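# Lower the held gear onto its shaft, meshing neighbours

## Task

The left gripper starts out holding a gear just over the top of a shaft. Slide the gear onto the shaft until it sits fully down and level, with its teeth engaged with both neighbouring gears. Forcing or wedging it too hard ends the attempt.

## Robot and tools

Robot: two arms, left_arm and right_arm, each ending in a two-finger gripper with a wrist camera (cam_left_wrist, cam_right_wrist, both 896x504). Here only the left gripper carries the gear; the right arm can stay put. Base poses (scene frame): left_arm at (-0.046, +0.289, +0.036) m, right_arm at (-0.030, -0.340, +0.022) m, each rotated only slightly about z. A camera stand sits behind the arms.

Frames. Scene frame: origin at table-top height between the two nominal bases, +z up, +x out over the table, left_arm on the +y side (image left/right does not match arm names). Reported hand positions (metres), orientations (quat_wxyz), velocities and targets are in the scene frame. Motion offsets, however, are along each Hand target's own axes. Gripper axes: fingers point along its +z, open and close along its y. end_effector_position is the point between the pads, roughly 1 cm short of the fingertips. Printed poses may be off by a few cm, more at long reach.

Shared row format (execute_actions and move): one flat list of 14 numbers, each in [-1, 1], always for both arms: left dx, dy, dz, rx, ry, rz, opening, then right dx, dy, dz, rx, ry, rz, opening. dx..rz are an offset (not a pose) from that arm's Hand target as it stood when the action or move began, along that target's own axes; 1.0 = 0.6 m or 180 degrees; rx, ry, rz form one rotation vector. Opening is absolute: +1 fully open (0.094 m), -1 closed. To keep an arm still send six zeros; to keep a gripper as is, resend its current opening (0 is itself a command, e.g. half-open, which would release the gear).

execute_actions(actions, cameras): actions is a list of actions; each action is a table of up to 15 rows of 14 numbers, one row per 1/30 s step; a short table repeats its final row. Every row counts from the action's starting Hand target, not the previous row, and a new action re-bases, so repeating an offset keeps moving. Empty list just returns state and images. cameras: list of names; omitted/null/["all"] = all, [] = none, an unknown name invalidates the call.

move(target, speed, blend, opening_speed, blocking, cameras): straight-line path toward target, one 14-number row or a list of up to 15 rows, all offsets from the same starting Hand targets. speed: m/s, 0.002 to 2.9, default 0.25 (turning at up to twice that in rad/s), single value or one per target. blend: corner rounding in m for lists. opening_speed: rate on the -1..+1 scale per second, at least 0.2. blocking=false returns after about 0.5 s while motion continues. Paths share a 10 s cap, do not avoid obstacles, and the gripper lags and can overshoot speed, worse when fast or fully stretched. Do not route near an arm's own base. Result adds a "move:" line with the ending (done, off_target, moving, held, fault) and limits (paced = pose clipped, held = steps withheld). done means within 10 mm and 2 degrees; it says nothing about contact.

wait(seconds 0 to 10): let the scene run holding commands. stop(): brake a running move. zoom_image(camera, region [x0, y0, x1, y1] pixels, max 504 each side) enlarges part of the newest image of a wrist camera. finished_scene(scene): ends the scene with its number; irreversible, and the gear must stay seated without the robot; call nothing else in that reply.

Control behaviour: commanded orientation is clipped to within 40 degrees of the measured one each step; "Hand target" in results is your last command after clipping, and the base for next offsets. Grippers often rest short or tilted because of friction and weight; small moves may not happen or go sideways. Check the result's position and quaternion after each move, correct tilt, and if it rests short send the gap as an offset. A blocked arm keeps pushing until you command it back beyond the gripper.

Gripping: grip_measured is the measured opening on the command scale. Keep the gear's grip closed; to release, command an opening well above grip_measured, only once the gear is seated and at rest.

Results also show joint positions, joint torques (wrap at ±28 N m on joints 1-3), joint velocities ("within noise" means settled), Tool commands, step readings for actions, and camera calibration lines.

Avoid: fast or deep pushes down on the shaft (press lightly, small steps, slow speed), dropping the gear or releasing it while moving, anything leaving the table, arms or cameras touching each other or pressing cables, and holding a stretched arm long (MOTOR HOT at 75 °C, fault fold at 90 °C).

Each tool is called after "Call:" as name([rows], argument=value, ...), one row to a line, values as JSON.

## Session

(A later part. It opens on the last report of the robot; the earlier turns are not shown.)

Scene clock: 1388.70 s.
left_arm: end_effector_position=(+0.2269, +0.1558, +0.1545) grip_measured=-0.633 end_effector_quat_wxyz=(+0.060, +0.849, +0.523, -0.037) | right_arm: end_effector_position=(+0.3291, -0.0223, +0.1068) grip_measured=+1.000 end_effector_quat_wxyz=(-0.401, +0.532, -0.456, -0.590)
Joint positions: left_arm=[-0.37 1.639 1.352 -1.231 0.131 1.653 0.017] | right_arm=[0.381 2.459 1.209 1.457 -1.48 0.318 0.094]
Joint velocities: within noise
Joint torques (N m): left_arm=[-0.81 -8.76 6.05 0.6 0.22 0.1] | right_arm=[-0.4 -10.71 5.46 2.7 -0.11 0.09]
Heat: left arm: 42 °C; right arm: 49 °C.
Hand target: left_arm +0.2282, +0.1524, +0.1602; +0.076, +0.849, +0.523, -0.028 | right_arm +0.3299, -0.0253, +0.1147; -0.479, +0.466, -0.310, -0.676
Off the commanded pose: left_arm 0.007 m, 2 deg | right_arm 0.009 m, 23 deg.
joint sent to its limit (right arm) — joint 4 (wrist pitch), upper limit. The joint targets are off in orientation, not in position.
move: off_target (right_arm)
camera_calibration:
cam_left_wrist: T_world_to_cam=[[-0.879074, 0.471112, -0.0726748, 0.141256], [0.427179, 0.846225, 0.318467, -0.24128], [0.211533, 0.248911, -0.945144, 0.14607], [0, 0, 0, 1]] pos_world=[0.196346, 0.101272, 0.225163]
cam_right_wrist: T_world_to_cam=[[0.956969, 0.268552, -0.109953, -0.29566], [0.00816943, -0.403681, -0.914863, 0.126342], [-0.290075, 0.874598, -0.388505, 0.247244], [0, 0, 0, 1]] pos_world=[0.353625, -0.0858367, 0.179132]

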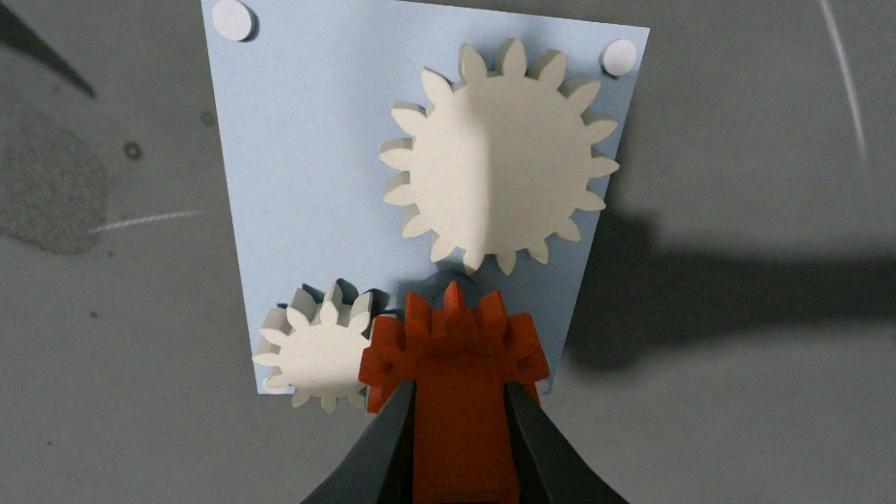

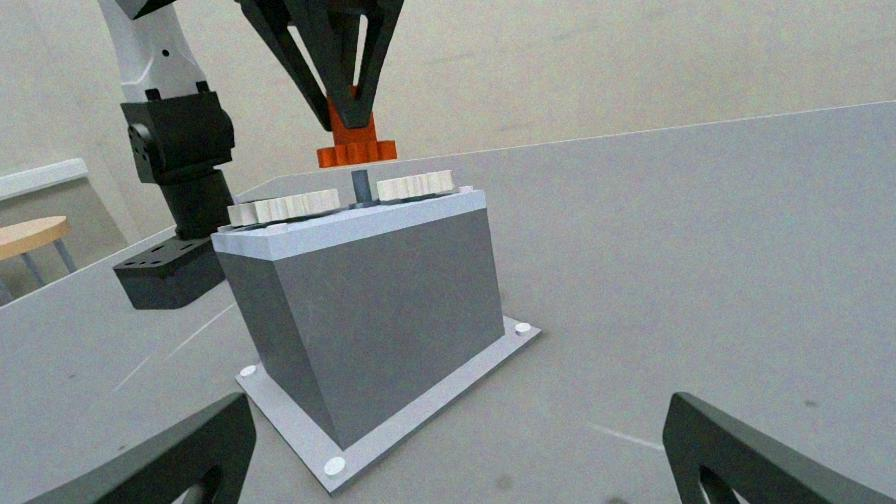

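Call:
move([
  [-0.0039,-0.0003,0.004,-0.0098,0.005,0,-0.8,0,0,0,0,0,0,1],
], speed=0.05)

Call:
zoom_image(camera="cam_right_wrist", region=[290, 100, 430, 230])

Scene clock: 1414.73 s.
left_arm: end_effector_position=(+0.2251, +0.1519, +0.1526) grip_measured=-0.633 end_effector_quat_wxyz=(+0.072, +0.848, +0.524, -0.025) | right_arm: end_effector_position=(+0.3291, -0.0223, +0.1068) grip_measured=+1.000 end_effector_quat_wxyz=(-0.402, +0.532, -0.456, -0.590)
Joint positions: left_arm=[-0.388 1.608 1.31 -1.185 0.124 1.632 0.017] | right_arm=[0.381 2.459 1.209 1.457 -1.48 0.317 0.094]
Joint velocities: within noise
Joint torques (N m): left_arm=[-0.75 -8.57 6.22 0.66 0.12 0.1] | right_arm=[-0.43 -10.67 5.39 2.7 -0.12 0.08]
Heat: left arm: 39 °C; right arm: 50 °C.
Hand target: left_arm +0.2271, +0.1501, +0.1581; +0.085, +0.848, +0.524, -0.013 | right_arm +0.3299, -0.0253, +0.1147; -0.479, +0.466, -0.310, -0.676
Off the commanded pose: left_arm 0.006 m, 2 deg | right_arm 0.009 m, 23 deg.
joint sent to its limit (right arm) — joint 4 (wrist pitch), upper limit. The joint targets are off in orientation, not in position.
move: off_target (right_arm)
camera_calibration:
cam_left_wrist: T_world_to_cam=[[-0.878039, 0.467266, -0.103485, 0.146344], [0.414069, 0.850126, 0.32532, -0.235251], [0.239986, 0.242794, -0.939924, 0.139379], [0, 0, 0, 1]] pos_world=[0.192457, 0.0977712, 0.222682]
cam_right_wrist: T_world_to_cam=[[0.957029, 0.26849, -0.109581, -0.295753], [0.00845793, -0.40356, -0.914914, 0.126259], [-0.289867, 0.874673, -0.388489, 0.247174], [0, 0, 0, 1]] pos_world=[0.353625, -0.0858367, 0.179132]

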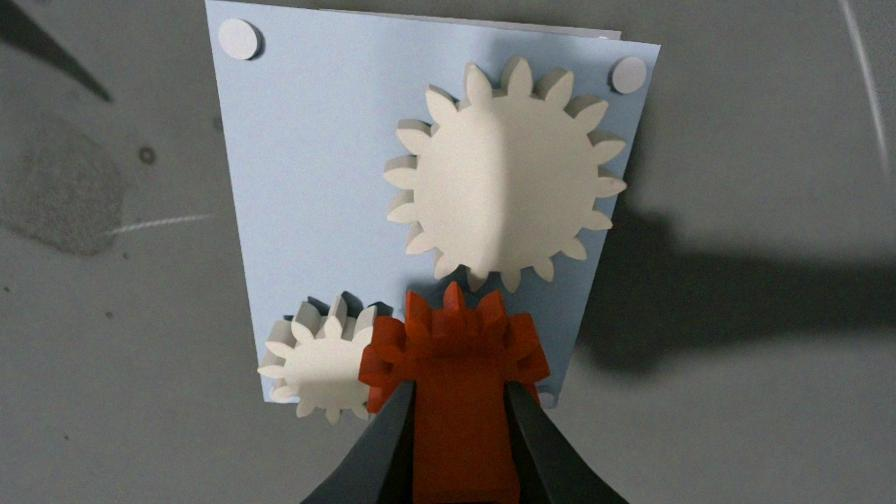

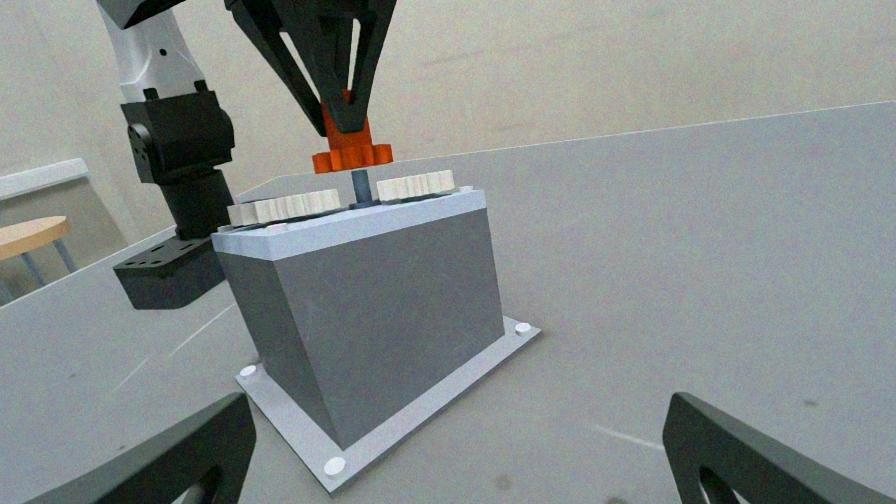

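Scaled by 3.600 from the camera's 896x504 image, which has a finer 1280x720 frame.

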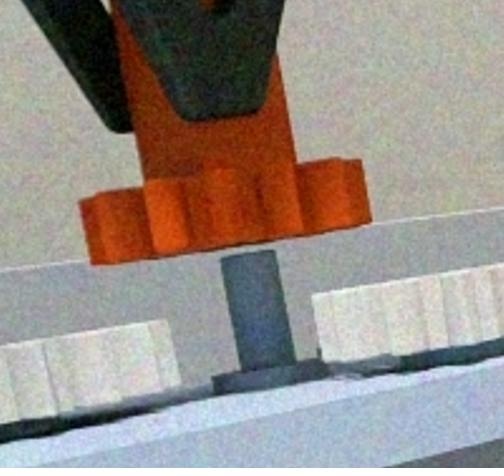

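Call:
move([
  [0.0045,0.0015,0.0,0,0,0,-0.8,0,0,0,0,0,0,1],
], speed=0.05)

Call:
zoom_image(camera="cam_right_wrist", region=[290, 100, 430, 230])

Scene clock: 1448.27 s.
left_arm: end_effector_position=(+0.2253, +0.1519, +0.1526) grip_measured=-0.633 end_effector_quat_wxyz=(+0.072, +0.848, +0.524, -0.025) | right_arm: end_effector_position=(+0.3291, -0.0223, +0.1068) grip_measured=+1.000 end_effector_quat_wxyz=(-0.402, +0.532, -0.456, -0.590)
Joint positions: left_arm=[-0.388 1.608 1.31 -1.184 0.124 1.631 0.017] | right_arm=[0.381 2.459 1.209 1.457 -1.48 0.317 0.094]
Joint velocities: within noise
Joint torques (N m): left_arm=[0.01 -8.05 6.61 0.68 0.1 0.16] | right_arm=[-0.46 -10.66 5.34 2.68 -0.11 0.1]
Heat: left arm: 39 °C; right arm: 50 °C.
Hand target: left_arm +0.2291, +0.1521, +0.1579; +0.085, +0.848, +0.524, -0.013 | right_arm +0.3299, -0.0253, +0.1147; -0.479, +0.466, -0.310, -0.676
Off the commanded pose: left_arm 0.007 m, 2 deg | right_arm 0.009 m, 23 deg.
joint sent to its limit (right arm) — joint 4 (wrist pitch), upper limit. The joint targets are off in orientation, not in position.
move: off_target (right_arm)
camera_calibration:
cam_left_wrist: T_world_to_cam=[[-0.878142, 0.466928, -0.104134, 0.146764], [0.413498, 0.850282, 0.325639, -0.235226], [0.240594, 0.242898, -0.939742, 0.139188], [0, 0, 0, 1]] pos_world=[0.192657, 0.0976714, 0.222682]
cam_right_wrist: T_world_to_cam=[[0.957057, 0.26853, -0.109241, -0.29581], [0.00879697, -0.403549, -0.914916, 0.126232], [-0.289766, 0.874665, -0.388582, 0.247193], [0, 0, 0, 1]] pos_world=[0.353624, -0.0858367, 0.179232]

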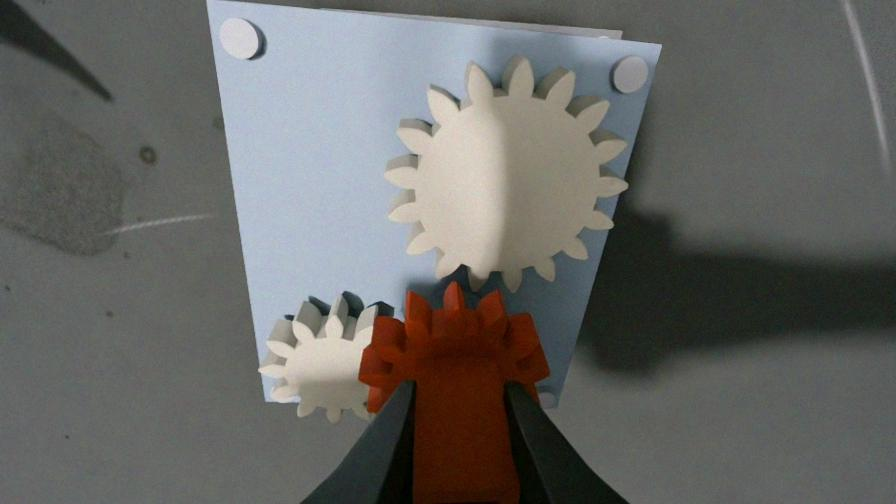

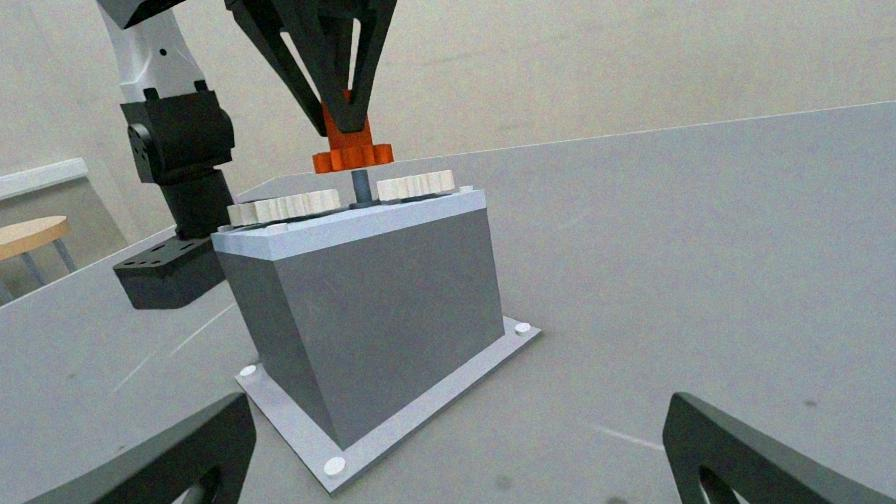

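Scaled by 3.600 from the camera's 896x504 image, which has a finer 1280x720 frame.

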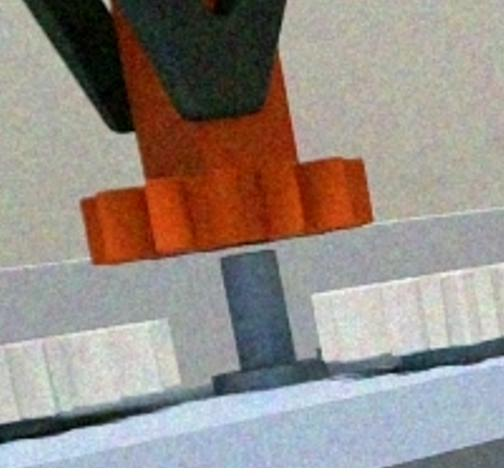

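Call:
move([
  [0.02,0.012,-0.015,0,0,0,-0.8,0,0,0,0,0,0,1],
  [0.001,0,0.0,0,0,0,-0.8,0,0,0,0,0,0,1],
], speed=0.05)

Call:
zoom_image(camera="cam_right_wrist", region=[290, 100, 430, 230])

Scene clock: 1457.17 s.
left_arm: end_effector_position=(+0.2269, +0.1544, +0.1532) grip_measured=-0.633 end_effector_quat_wxyz=(+0.073, +0.849, +0.523, -0.024) | right_arm: end_effector_position=(+0.3291, -0.0223, +0.1068) grip_measured=+1.000 end_effector_quat_wxyz=(-0.401, +0.532, -0.456, -0.590)
Joint positions: left_arm=[-0.379 1.608 1.312 -1.185 0.124 1.644 0.017] | right_arm=[0.381 2.459 1.209 1.457 -1.48 0.318 0.094]
Joint velocities: within noise
Joint torques (N m): left_arm=[-0.66 -7.95 6.31 0.71 0.11 0.11] | right_arm=[-0.46 -10.62 5.39 2.7 -0.13 0.08]
Heat: left arm: 39 °C; right arm: 50 °C.
Hand target: left_arm +0.2294, +0.1526, +0.1579; +0.085, +0.848, +0.523, -0.013 | right_arm +0.3299, -0.0253, +0.1147; -0.479, +0.466, -0.310, -0.676
Off the commanded pose: left_arm 0.005 m, 2 deg | right_arm 0.009 m, 23 deg.
joint sent to its limit (right arm) — joint 4 (wrist pitch), upper limit. The joint targets are off in orientation, not in position.
move: off_target (right_arm)
camera_calibration:
cam_left_wrist: T_world_to_cam=[[-0.876668, 0.469128, -0.106638, 0.146709], [0.414695, 0.849241, 0.326831, -0.238489], [0.243887, 0.242301, -0.939047, 0.138005], [0, 0, 0, 1]] pos_world=[0.193858, 0.10027, 0.223184]
cam_right_wrist: T_world_to_cam=[[0.956969, 0.268552, -0.109953, -0.29566], [0.00816943, -0.403681, -0.914863, 0.126342], [-0.290075, 0.874598, -0.388505, 0.247244], [0, 0, 0, 1]] pos_world=[0.353625, -0.0858367, 0.179132]

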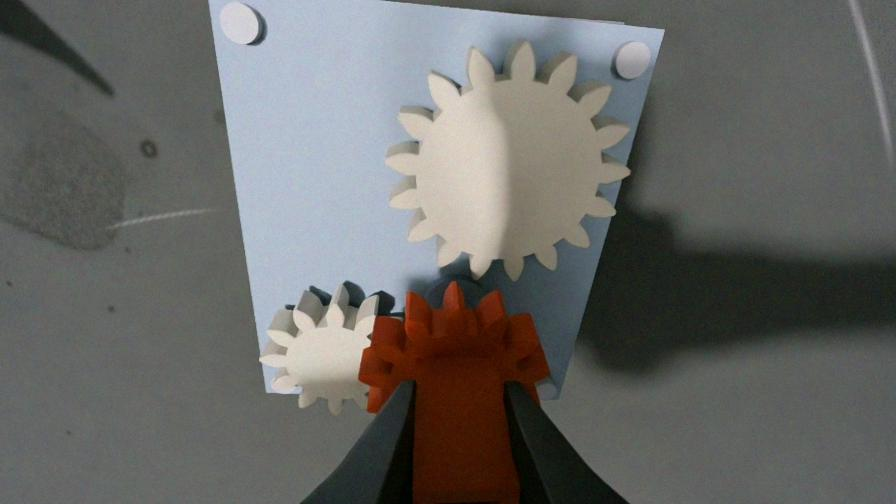

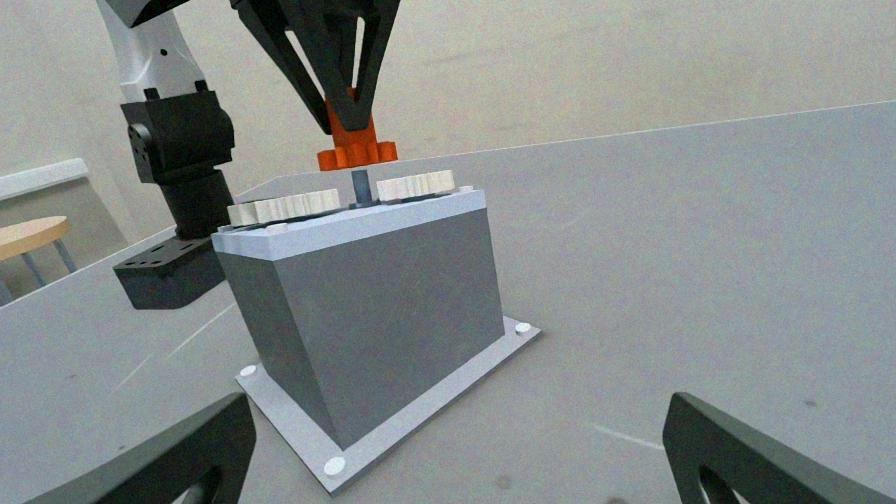

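Scaled by 3.600 from the camera's 896x504 image, which has a finer 1280x720 frame.

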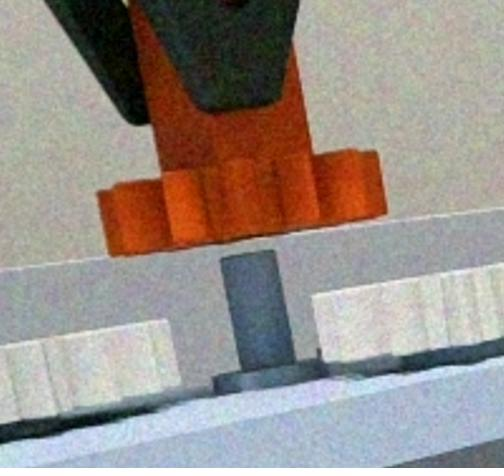

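Call:
move([
  [0,-0.0007,0.014,0,0,0,-0.8,0,0,0,0,0,0,1],
], speed=0.05)

Call:
zoom_image(camera="cam_right_wrist", region=[290, 100, 430, 230])

Call:
zoom_image(camera="cam_left_wrist", region=[270, 200, 560, 420])

Scene clock: 1466.77 s.
left_arm: end_effector_position=(+0.2271, +0.1543, +0.1503) grip_measured=-0.633 end_effector_quat_wxyz=(+0.076, +0.848, +0.524, -0.022) | right_arm: end_effector_position=(+0.3291, -0.0223, +0.1068) grip_measured=+1.000 end_effector_quat_wxyz=(-0.402, +0.532, -0.456, -0.590)
Joint positions: left_arm=[-0.379 1.603 1.295 -1.165 0.124 1.639 0.017] | right_arm=[0.381 2.459 1.209 1.457 -1.48 0.317 0.094]
Joint velocities: within noise
Joint torques (N m): left_arm=[-0.94 -7.23 5.38 0.87 0.14 0.09] | right_arm=[-0.44 -10.74 5.39 2.69 -0.12 0.07]
Heat: left arm: 38 °C; right arm: 50 °C.
Hand target: left_arm +0.2295, +0.1514, +0.1495; +0.085, +0.848, +0.524, -0.013 | right_arm +0.3299, -0.0253, +0.1147; -0.479, +0.466, -0.310, -0.676
Off the commanded pose: left_arm 0.004 m, 1 deg | right_arm 0.009 m, 23 deg.
joint sent to its limit (right arm) — joint 4 (wrist pitch), upper limit. The joint targets are off in orientation, not in position.
move: off_target (right_arm)
camera_calibration:
cam_left_wrist: T_world_to_cam=[[-0.877892, 0.465155, -0.113735, 0.148678], [0.409069, 0.851959, 0.326847, -0.236738], [0.248932, 0.240411, -0.938209, 0.134193], [0, 0, 0, 1]] pos_world=[0.193961, 0.100271, 0.220188]
cam_right_wrist: T_world_to_cam=[[0.957057, 0.26853, -0.109241, -0.29581], [0.00879697, -0.403549, -0.914916, 0.126232], [-0.289766, 0.874665, -0.388582, 0.247193], [0, 0, 0, 1]] pos_world=[0.353624, -0.0858367, 0.179232]

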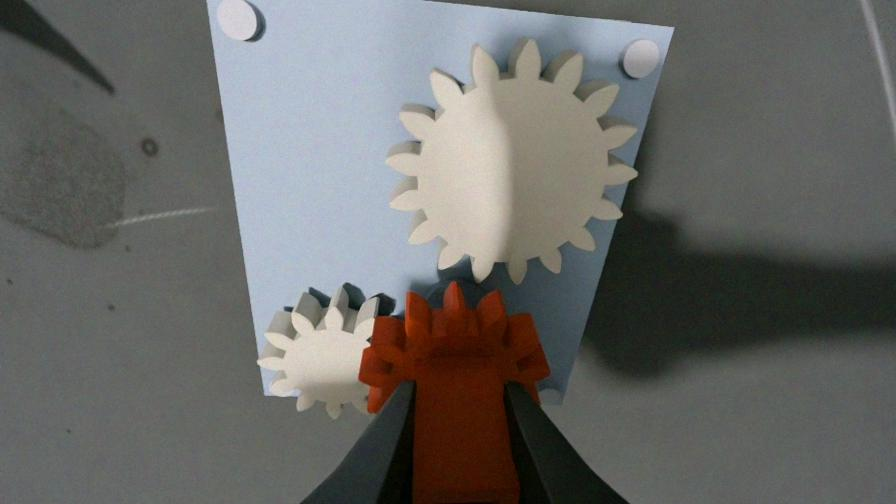

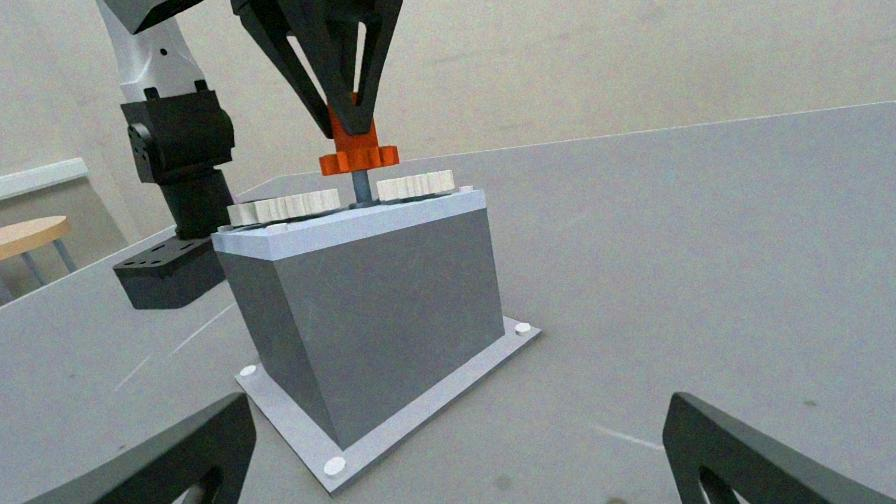

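Scaled by 3.600 from the camera's 896x504 image, which has a finer 1280x720 frame.

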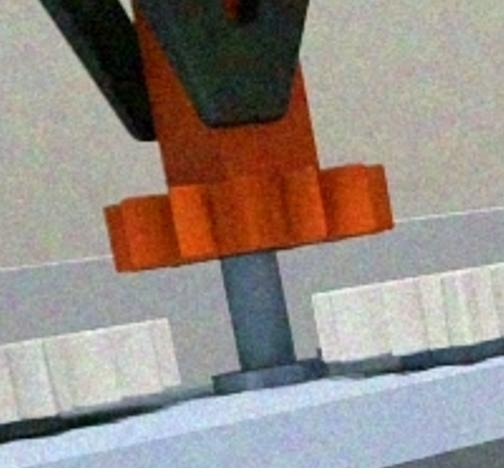

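Scaled by 1.738 from the camera's 896x504 image, which has a finer 1280x720 frame.

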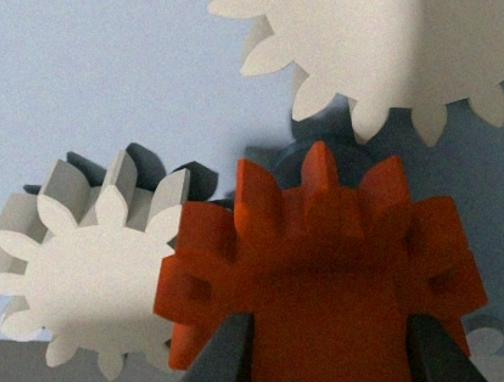

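Call:
move([
  [0.02,0.012,-0.02,0,0,0,-0.8,0,0,0,0,0,0,1],
  [-0.0018,0.0,-0.006,0,0,0,-0.8,0,0,0,0,0,0,1],
  [-0.0018,0.0,0.008,0,0,0,-0.8,0,0,0,0,0,0,1],
], speed=0.05)

Call:
zoom_image(camera="cam_right_wrist", region=[290, 100, 430, 230])

Call:
zoom_image(camera="cam_left_wrist", region=[270, 200, 560, 420])

Scene clock: 1483.73 s.
left_arm: end_effector_position=(+0.2287, +0.1530, +0.1505) grip_measured=-0.634 end_effector_quat_wxyz=(+0.081, +0.848, +0.524, -0.015) | right_arm: end_effector_position=(+0.3291, -0.0223, +0.1068) grip_measured=+1.000 end_effector_quat_wxyz=(-0.401, +0.532, -0.456, -0.590)
Joint positions: left_arm=[-0.383 1.595 1.287 -1.148 0.119 1.634 0.017] | right_arm=[0.381 2.459 1.209 1.457 -1.48 0.318 0.094]
Joint velocities: within noise
Joint torques (N m): left_arm=[-1.1 -6.35 4.68 0.95 0.17 0.09] | right_arm=[-0.34 -10.73 5.41 2.68 -0.11 0.08]
Heat: left arm: 37 °C; right arm: 50 °C.
Hand target: left_arm +0.2295, +0.1498, +0.1450; +0.085, +0.848, +0.524, -0.013 | right_arm +0.3299, -0.0253, +0.1147; -0.479, +0.466, -0.310, -0.676
Off the commanded pose: left_arm 0.007 m, 1 deg | right_arm 0.009 m, 23 deg.
joint sent to its limit (right arm) — joint 4 (wrist pitch), upper limit. The joint targets are off in orientation, not in position.
move: off_target (right_arm)
camera_calibration:
cam_left_wrist: T_world_to_cam=[[-0.876377, 0.464159, -0.128531, 0.152704], [0.403061, 0.852901, 0.331816, -0.235845], [0.26364, 0.23899, -0.934547, 0.130559], [0, 0, 0, 1]] pos_world=[0.194466, 0.0990713, 0.219898]
cam_right_wrist: T_world_to_cam=[[0.956969, 0.268552, -0.109953, -0.29566], [0.00816943, -0.403681, -0.914863, 0.126342], [-0.290075, 0.874598, -0.388505, 0.247244], [0, 0, 0, 1]] pos_world=[0.353625, -0.0858367, 0.179132]

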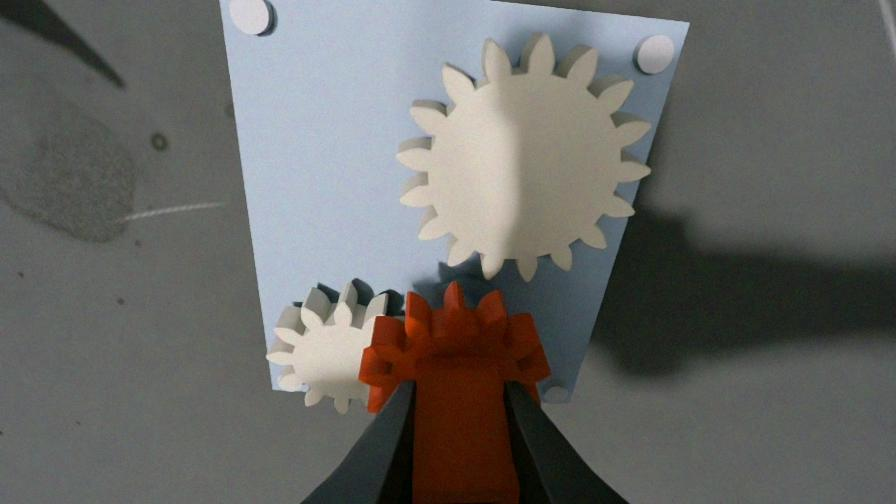

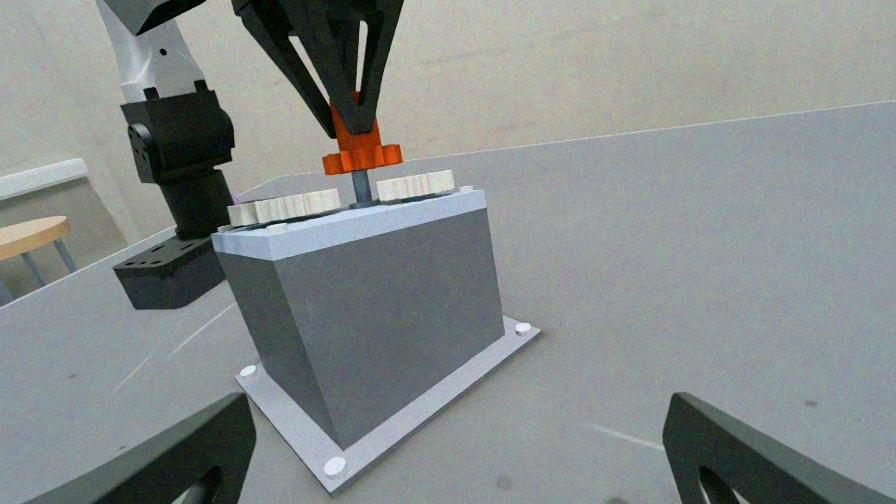

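Scaled by 3.600 from the camera's 896x504 image, which has a finer 1280x720 frame.

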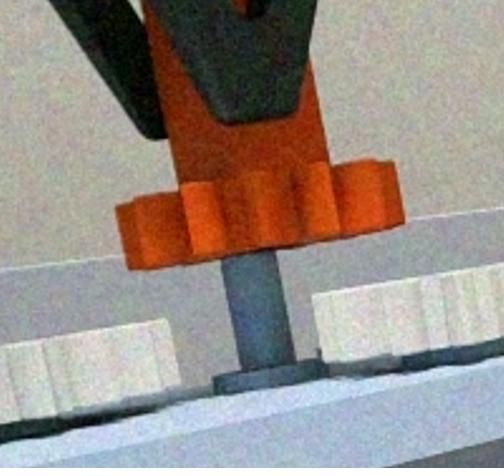

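Scaled by 1.738 from the camera's 896x504 image, which has a finer 1280x720 frame.

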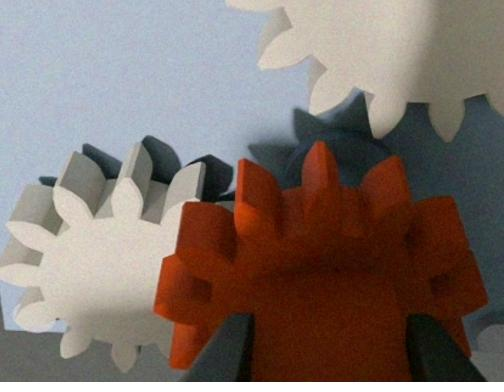

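Call:
move([
  [0,0,-0.02,0,0,0,-0.8,0,0,0,0,0,0,1],
  [-0.0,-0.0055,-0.012,0,0,0,-0.8,0,0,0,0,0,0,1],
], speed=0.05)

Call:
zoom_image(camera="cam_right_wrist", region=[290, 100, 430, 230])

Call:
zoom_image(camera="cam_left_wrist", region=[270, 200, 560, 420])

Scene clock: 1504.77 s.
left_arm: end_effector_position=(+0.2285, +0.1531, +0.1508) grip_measured=-0.634 end_effector_quat_wxyz=(+0.081, +0.848, +0.524, -0.015) | right_arm: end_effector_position=(+0.3291, -0.0223, +0.1067) grip_measured=+1.000 end_effector_quat_wxyz=(-0.401, +0.532, -0.456, -0.590)
Joint positions: left_arm=[-0.383 1.595 1.287 -1.15 0.119 1.634 0.017] | right_arm=[0.381 2.459 1.209 1.457 -1.48 0.317 0.094]
Joint velocities: within noise
Joint torques (N m): left_arm=[-0.72 -7.71 5.48 0.64 0.14 0.12] | right_arm=[-0.5 -10.7 5.35 2.68 -0.11 0.09]
Heat: left arm: 37 °C; right arm: 50 °C.
Hand target: left_arm +0.2260, +0.1524, +0.1516; +0.085, +0.848, +0.524, -0.013 | right_arm +0.3299, -0.0254, +0.1147; -0.479, +0.466, -0.310, -0.676
Off the commanded pose: left_arm 0.003 m, 1 deg | right_arm 0.009 m, 23 deg.
joint sent to its limit (right arm) — joint 4 (wrist pitch), upper limit. The joint targets are off in orientation, not in position.
move: off_target (right_arm)
camera_calibration:
cam_left_wrist: T_world_to_cam=[[-0.876726, 0.463518, -0.128466, 0.152638], [0.402486, 0.853218, 0.331698, -0.235844], [0.263357, 0.239103, -0.934598, 0.130923], [0, 0, 0, 1]] pos_world=[0.194266, 0.0991717, 0.220198]
cam_right_wrist: T_world_to_cam=[[0.956904, 0.268929, -0.109598, -0.295668], [0.00866206, -0.403662, -0.914867, 0.12617], [-0.290274, 0.874491, -0.388595, 0.247322], [0, 0, 0, 1]] pos_world=[0.353625, -0.0858371, 0.179132]

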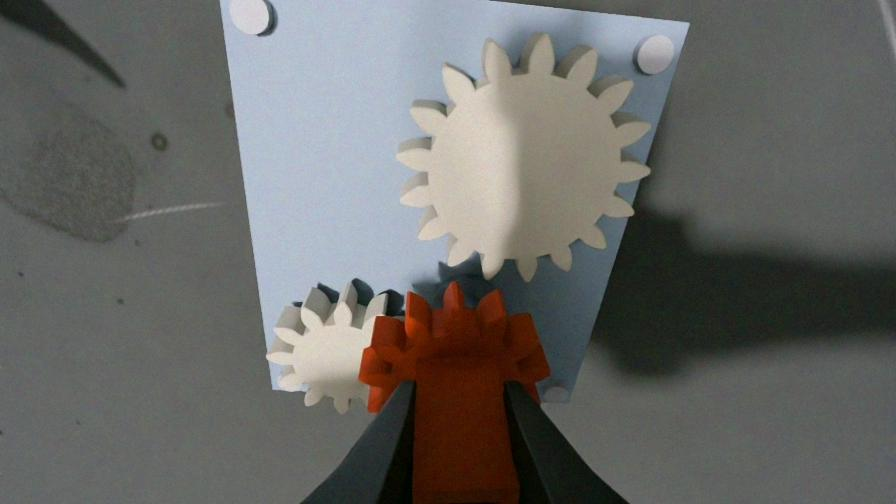

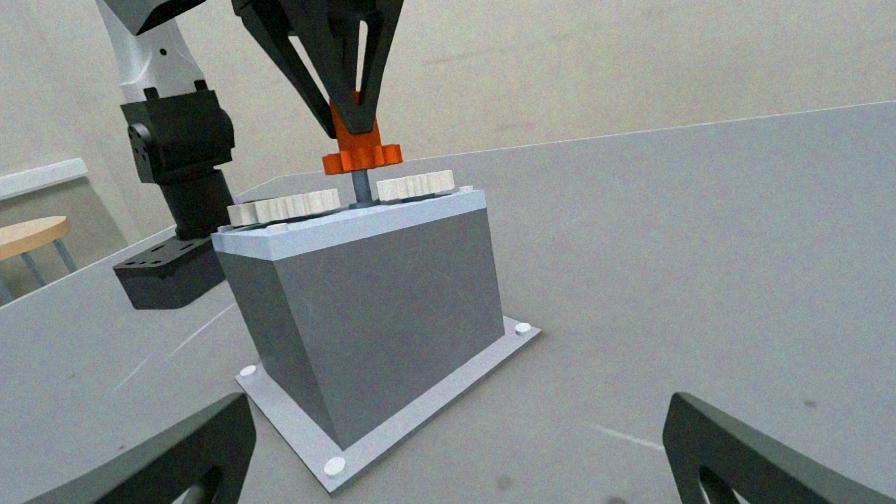

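Scaled by 3.600 from the camera's 896x504 image, which has a finer 1280x720 frame.

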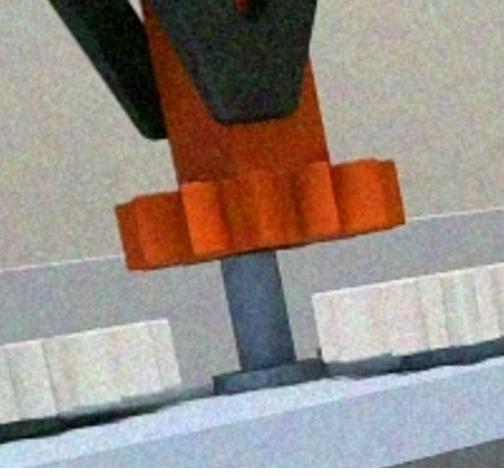

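Scaled by 1.738 from the camera's 896x504 image, which has a finer 1280x720 frame.

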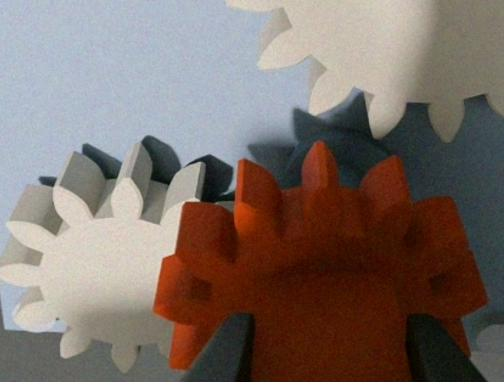

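Call:
move([
  [0.02,0.012,-0.035,0,0,0,-0.8,0,0,0,0,0,0,1],
  [-0.001,0.0057,-0.0103,0,0,0,-0.8,0,0,0,0,0,0,1],
], speed=0.05)

Call:
zoom_image(camera="cam_right_wrist", region=[290, 100, 430, 230])

Call:
zoom_image(camera="cam_left_wrist", region=[270, 200, 560, 420])

Scene clock: 1527.53 s.
left_arm: end_effector_position=(+0.2261, +0.1538, +0.1568) grip_measured=-0.634 end_effector_quat_wxyz=(+0.076, +0.849, +0.523, -0.019) | right_arm: end_effector_position=(+0.3291, -0.0223, +0.1067) grip_measured=+1.000 end_effector_quat_wxyz=(-0.401, +0.532, -0.456, -0.590)
Joint positions: left_arm=[-0.384 1.595 1.312 -1.186 0.119 1.638 0.017] | right_arm=[0.381 2.459 1.209 1.457 -1.48 0.318 0.094]
Joint velocities: within noise
Joint torques (N m): left_arm=[-0.68 -6.91 6.3 0.73 0.13 0.12] | right_arm=[-0.49 -10.74 5.44 2.68 -0.11 0.05]
Heat: left arm: 38 °C; right arm: 50 °C.
Hand target: left_arm +0.2284, +0.1513, +0.1583; +0.085, +0.848, +0.524, -0.013 | right_arm +0.3299, -0.0254, +0.1147; -0.479, +0.466, -0.310, -0.676
Off the commanded pose: left_arm 0.004 m, 1 deg | right_arm 0.009 m, 23 deg.
joint sent to its limit (right arm) — joint 4 (wrist pitch), upper limit. The joint targets are off in orientation, not in position.
move: off_target (right_arm)
camera_calibration:
cam_left_wrist: T_world_to_cam=[[-0.87566, 0.46838, -0.117643, 0.148335], [0.409928, 0.849684, 0.331658, -0.238679], [0.255302, 0.242194, -0.936036, 0.138542], [0, 0, 0, 1]] pos_world=[0.192362, 0.0997704, 0.226291]
cam_right_wrist: T_world_to_cam=[[0.95688, 0.268884, -0.109922, -0.295606], [0.00836226, -0.403749, -0.914832, 0.126262], [-0.290364, 0.874465, -0.388588, 0.24735], [0, 0, 0, 1]] pos_world=[0.353625, -0.085837, 0.179132]

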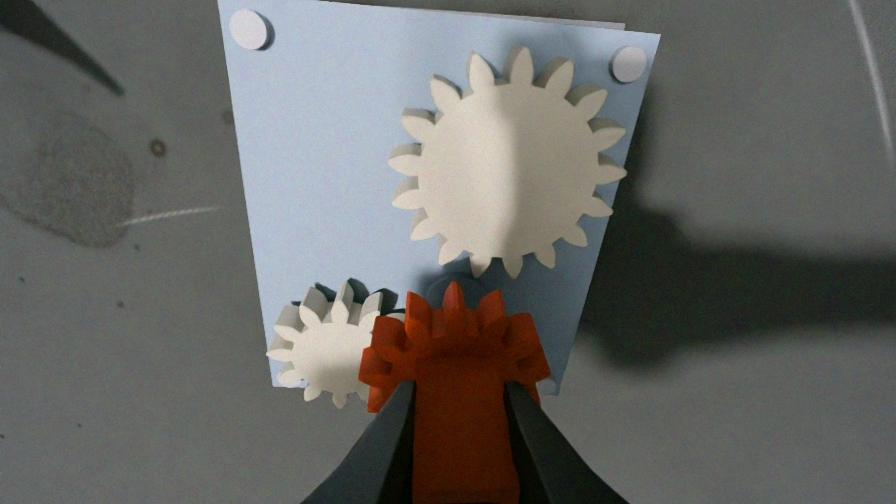

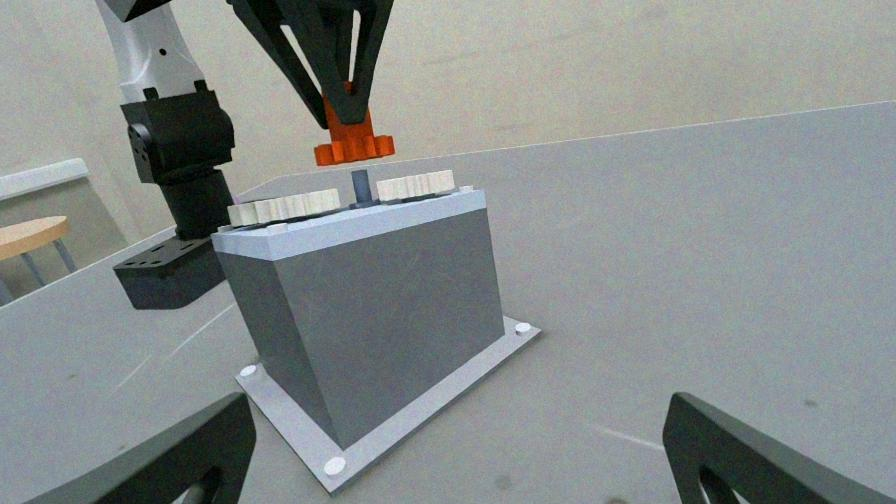

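Scaled by 3.600 from the camera's 896x504 image, which has a finer 1280x720 frame.

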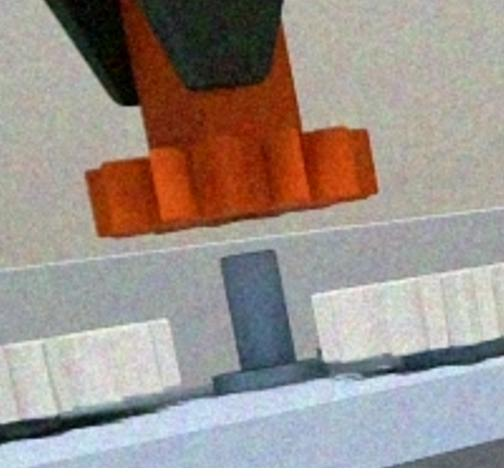

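Scaled by 1.738 from the camera's 896x504 image, which has a finer 1280x720 frame.

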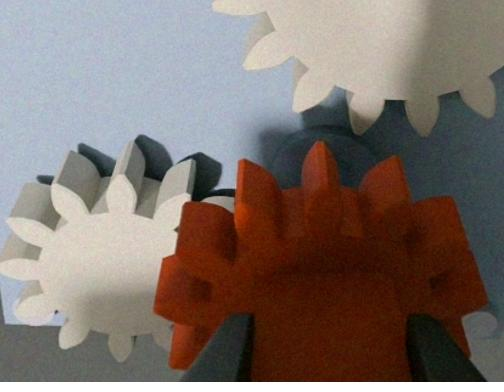

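Call:
move([
  [0,0,0.0145,0,0,0,-0.8,0,0,0,0,0,0,1],
], speed=0.04)

Call:
zoom_image(camera="cam_right_wrist", region=[290, 100, 430, 230])

Call:
zoom_image(camera="cam_left_wrist", region=[270, 200, 560, 420])

Scene clock: 1537.77 s.
left_arm: end_effector_position=(+0.2256, +0.1540, +0.1501) grip_measured=-0.634 end_effector_quat_wxyz=(+0.076, +0.848, +0.525, -0.019) | right_arm: end_effector_position=(+0.3291, -0.0223, +0.1067) grip_measured=+1.000 end_effector_quat_wxyz=(-0.402, +0.532, -0.456, -0.590)
Joint positions: left_arm=[-0.384 1.595 1.285 -1.16 0.119 1.634 0.017] | right_arm=[0.381 2.459 1.209 1.457 -1.48 0.317 0.094]
Joint velocities: within noise
Joint torques (N m): left_arm=[-0.88 -6.41 6.17 0.82 0.16 0.1] | right_arm=[-0.39 -10.69 5.44 2.66 -0.11 0.04]
Heat: left arm: 37 °C; right arm: 50 °C.
Hand target: left_arm +0.2290, +0.1499, +0.1497; +0.085, +0.848, +0.524, -0.013 | right_arm +0.3299, -0.0254, +0.1147; -0.479, +0.466, -0.310, -0.676
Off the commanded pose: left_arm 0.005 m, 1 deg | right_arm 0.009 m, 23 deg.
joint sent to its limit (right arm) — joint 4 (wrist pitch), upper limit. The joint targets are off in orientation, not in position.
move: off_target (right_arm)
camera_calibration:
cam_left_wrist: T_world_to_cam=[[-0.877746, 0.464765, -0.116425, 0.147865], [0.406865, 0.851351, 0.331153, -0.235843], [0.253027, 0.243299, -0.936367, 0.13272], [0, 0, 0, 1]] pos_world=[0.192162, 0.0997727, 0.21959]
cam_right_wrist: T_world_to_cam=[[0.956964, 0.268866, -0.109226, -0.295666], [0.00895058, -0.40354, -0.914918, 0.126088], [-0.290067, 0.874566, -0.38858, 0.247223], [0, 0, 0, 1]] pos_world=[0.353525, -0.0858371, 0.179132]

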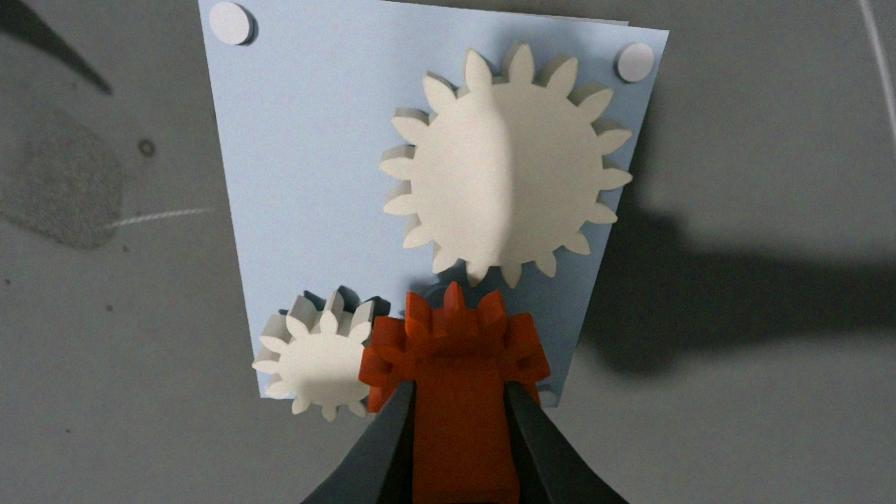

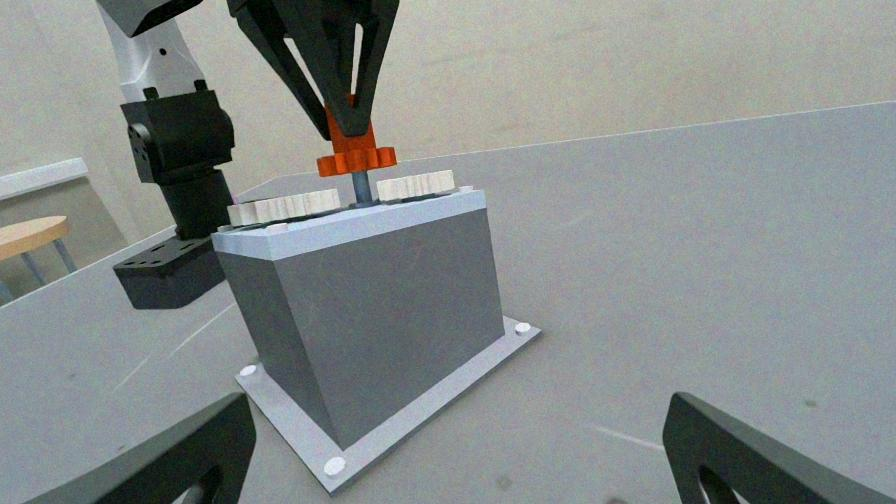

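Scaled by 3.600 from the camera's 896x504 image, which has a finer 1280x720 frame.

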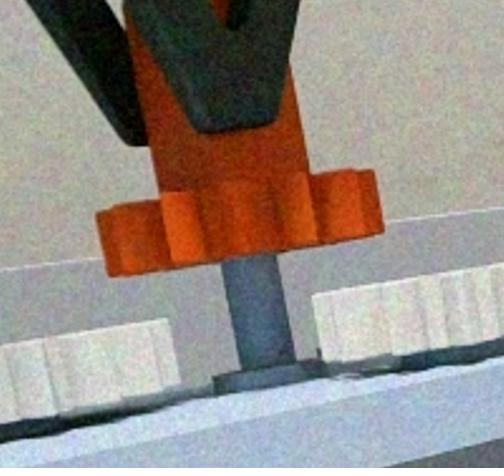

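Scaled by 1.738 from the camera's 896x504 image, which has a finer 1280x720 frame.

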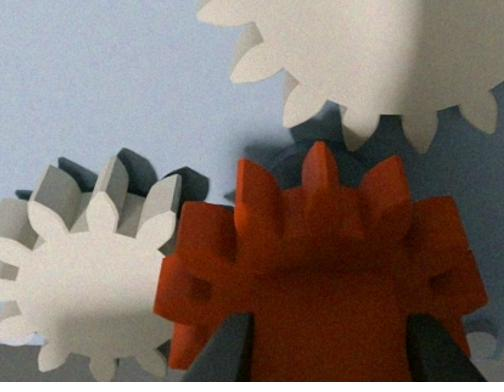

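Call:
move([
  [0.02,0.012,-0.04,0,0,0,-0.8,0,0,0,0,0,0,1],
  [-0.003,0.001,-0.015,0,0,0,-0.8,0,0,0,0,0,0,1],
  [-0.003,0.001,0.003,0,0,0,-0.8,0,0,0,0,0,0,1],
], speed=0.05)

Call:
zoom_image(camera="cam_right_wrist", region=[290, 100, 430, 230])

Call:
zoom_image(camera="cam_left_wrist", region=[270, 200, 560, 420])

Scene clock: 1551.73 s.
left_arm: end_effector_position=(+0.2242, +0.1521, +0.1507) grip_measured=-0.634 end_effector_quat_wxyz=(+0.072, +0.848, +0.524, -0.022) | right_arm: end_effector_position=(+0.3291, -0.0223, +0.1067) grip_measured=+1.000 end_effector_quat_wxyz=(-0.401, +0.532, -0.456, -0.590)
Joint positions: left_arm=[-0.392 1.601 1.295 -1.172 0.119 1.627 0.017] | right_arm=[0.381 2.459 1.209 1.457 -1.48 0.318 0.094]
Joint velocities: within noise
Joint torques (N m): left_arm=[-0.84 -6.78 5.07 1.01 0.14 0.11] | right_arm=[-0.44 -10.69 5.48 2.69 -0.11 0.09]
Heat: left arm: 37 °C; right arm: 50 °C.
Hand target: left_arm +0.2288, +0.1478, +0.1482; +0.085, +0.848, +0.524, -0.013 | right_arm +0.3299, -0.0254, +0.1147; -0.479, +0.466, -0.310, -0.676
Off the commanded pose: left_arm 0.007 m, 2 deg | right_arm 0.009 m, 23 deg.
joint sent to its limit (right arm) — joint 4 (wrist pitch), upper limit. The joint targets are off in orientation, not in position.
move: off_target (right_arm)
camera_calibration:
cam_left_wrist: T_world_to_cam=[[-0.87813, 0.466218, -0.107367, 0.146076], [0.410742, 0.849748, 0.330483, -0.234389], [0.245312, 0.246107, -0.937685, 0.135695], [0, 0, 0, 1]] pos_world=[0.191259, 0.097673, 0.220385]
cam_right_wrist: T_world_to_cam=[[0.95688, 0.268884, -0.109922, -0.295606], [0.00836226, -0.403749, -0.914832, 0.126262], [-0.290364, 0.874465, -0.388588, 0.24735], [0, 0, 0, 1]] pos_world=[0.353625, -0.085837, 0.179132]

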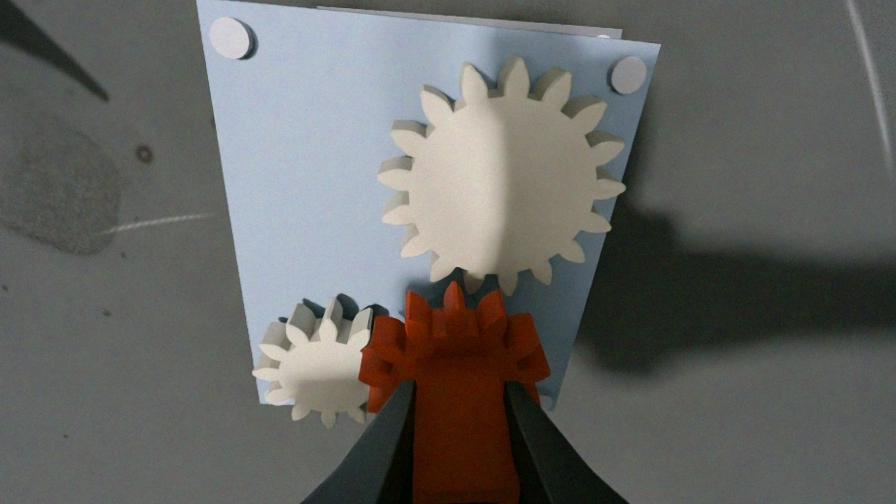

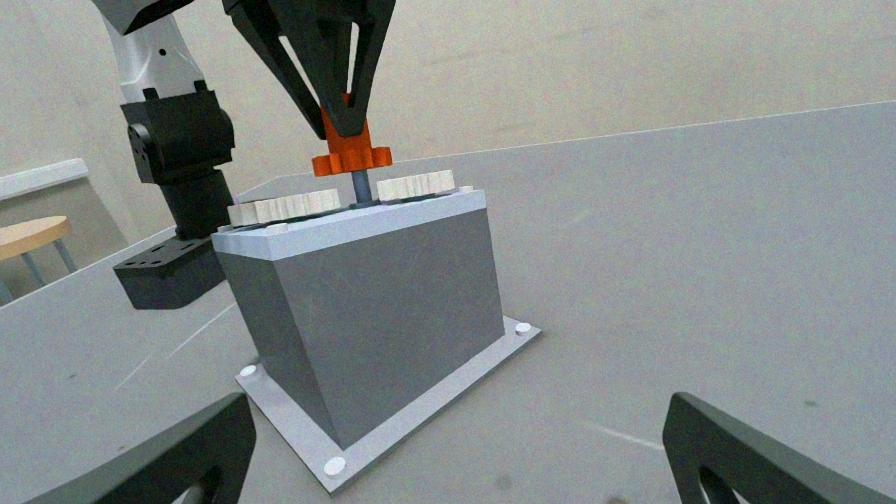

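Scaled by 3.600 from the camera's 896x504 image, which has a finer 1280x720 frame.

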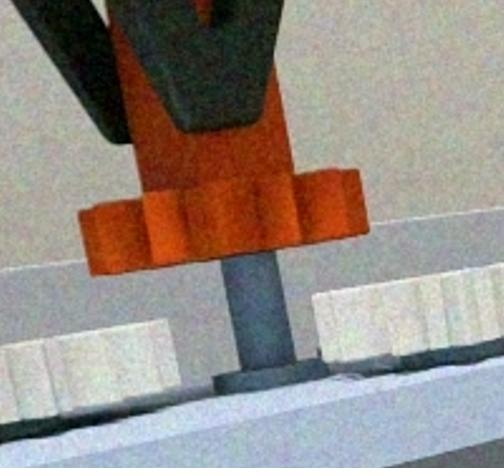

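Scaled by 1.738 from the camera's 896x504 image, which has a finer 1280x720 frame.

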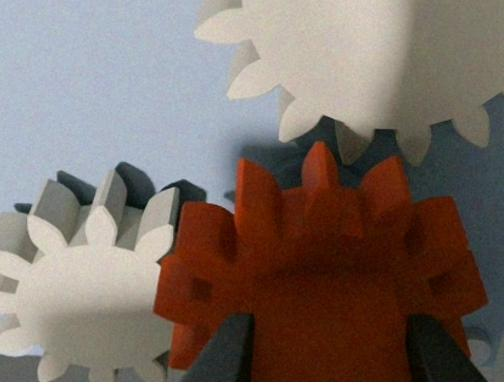

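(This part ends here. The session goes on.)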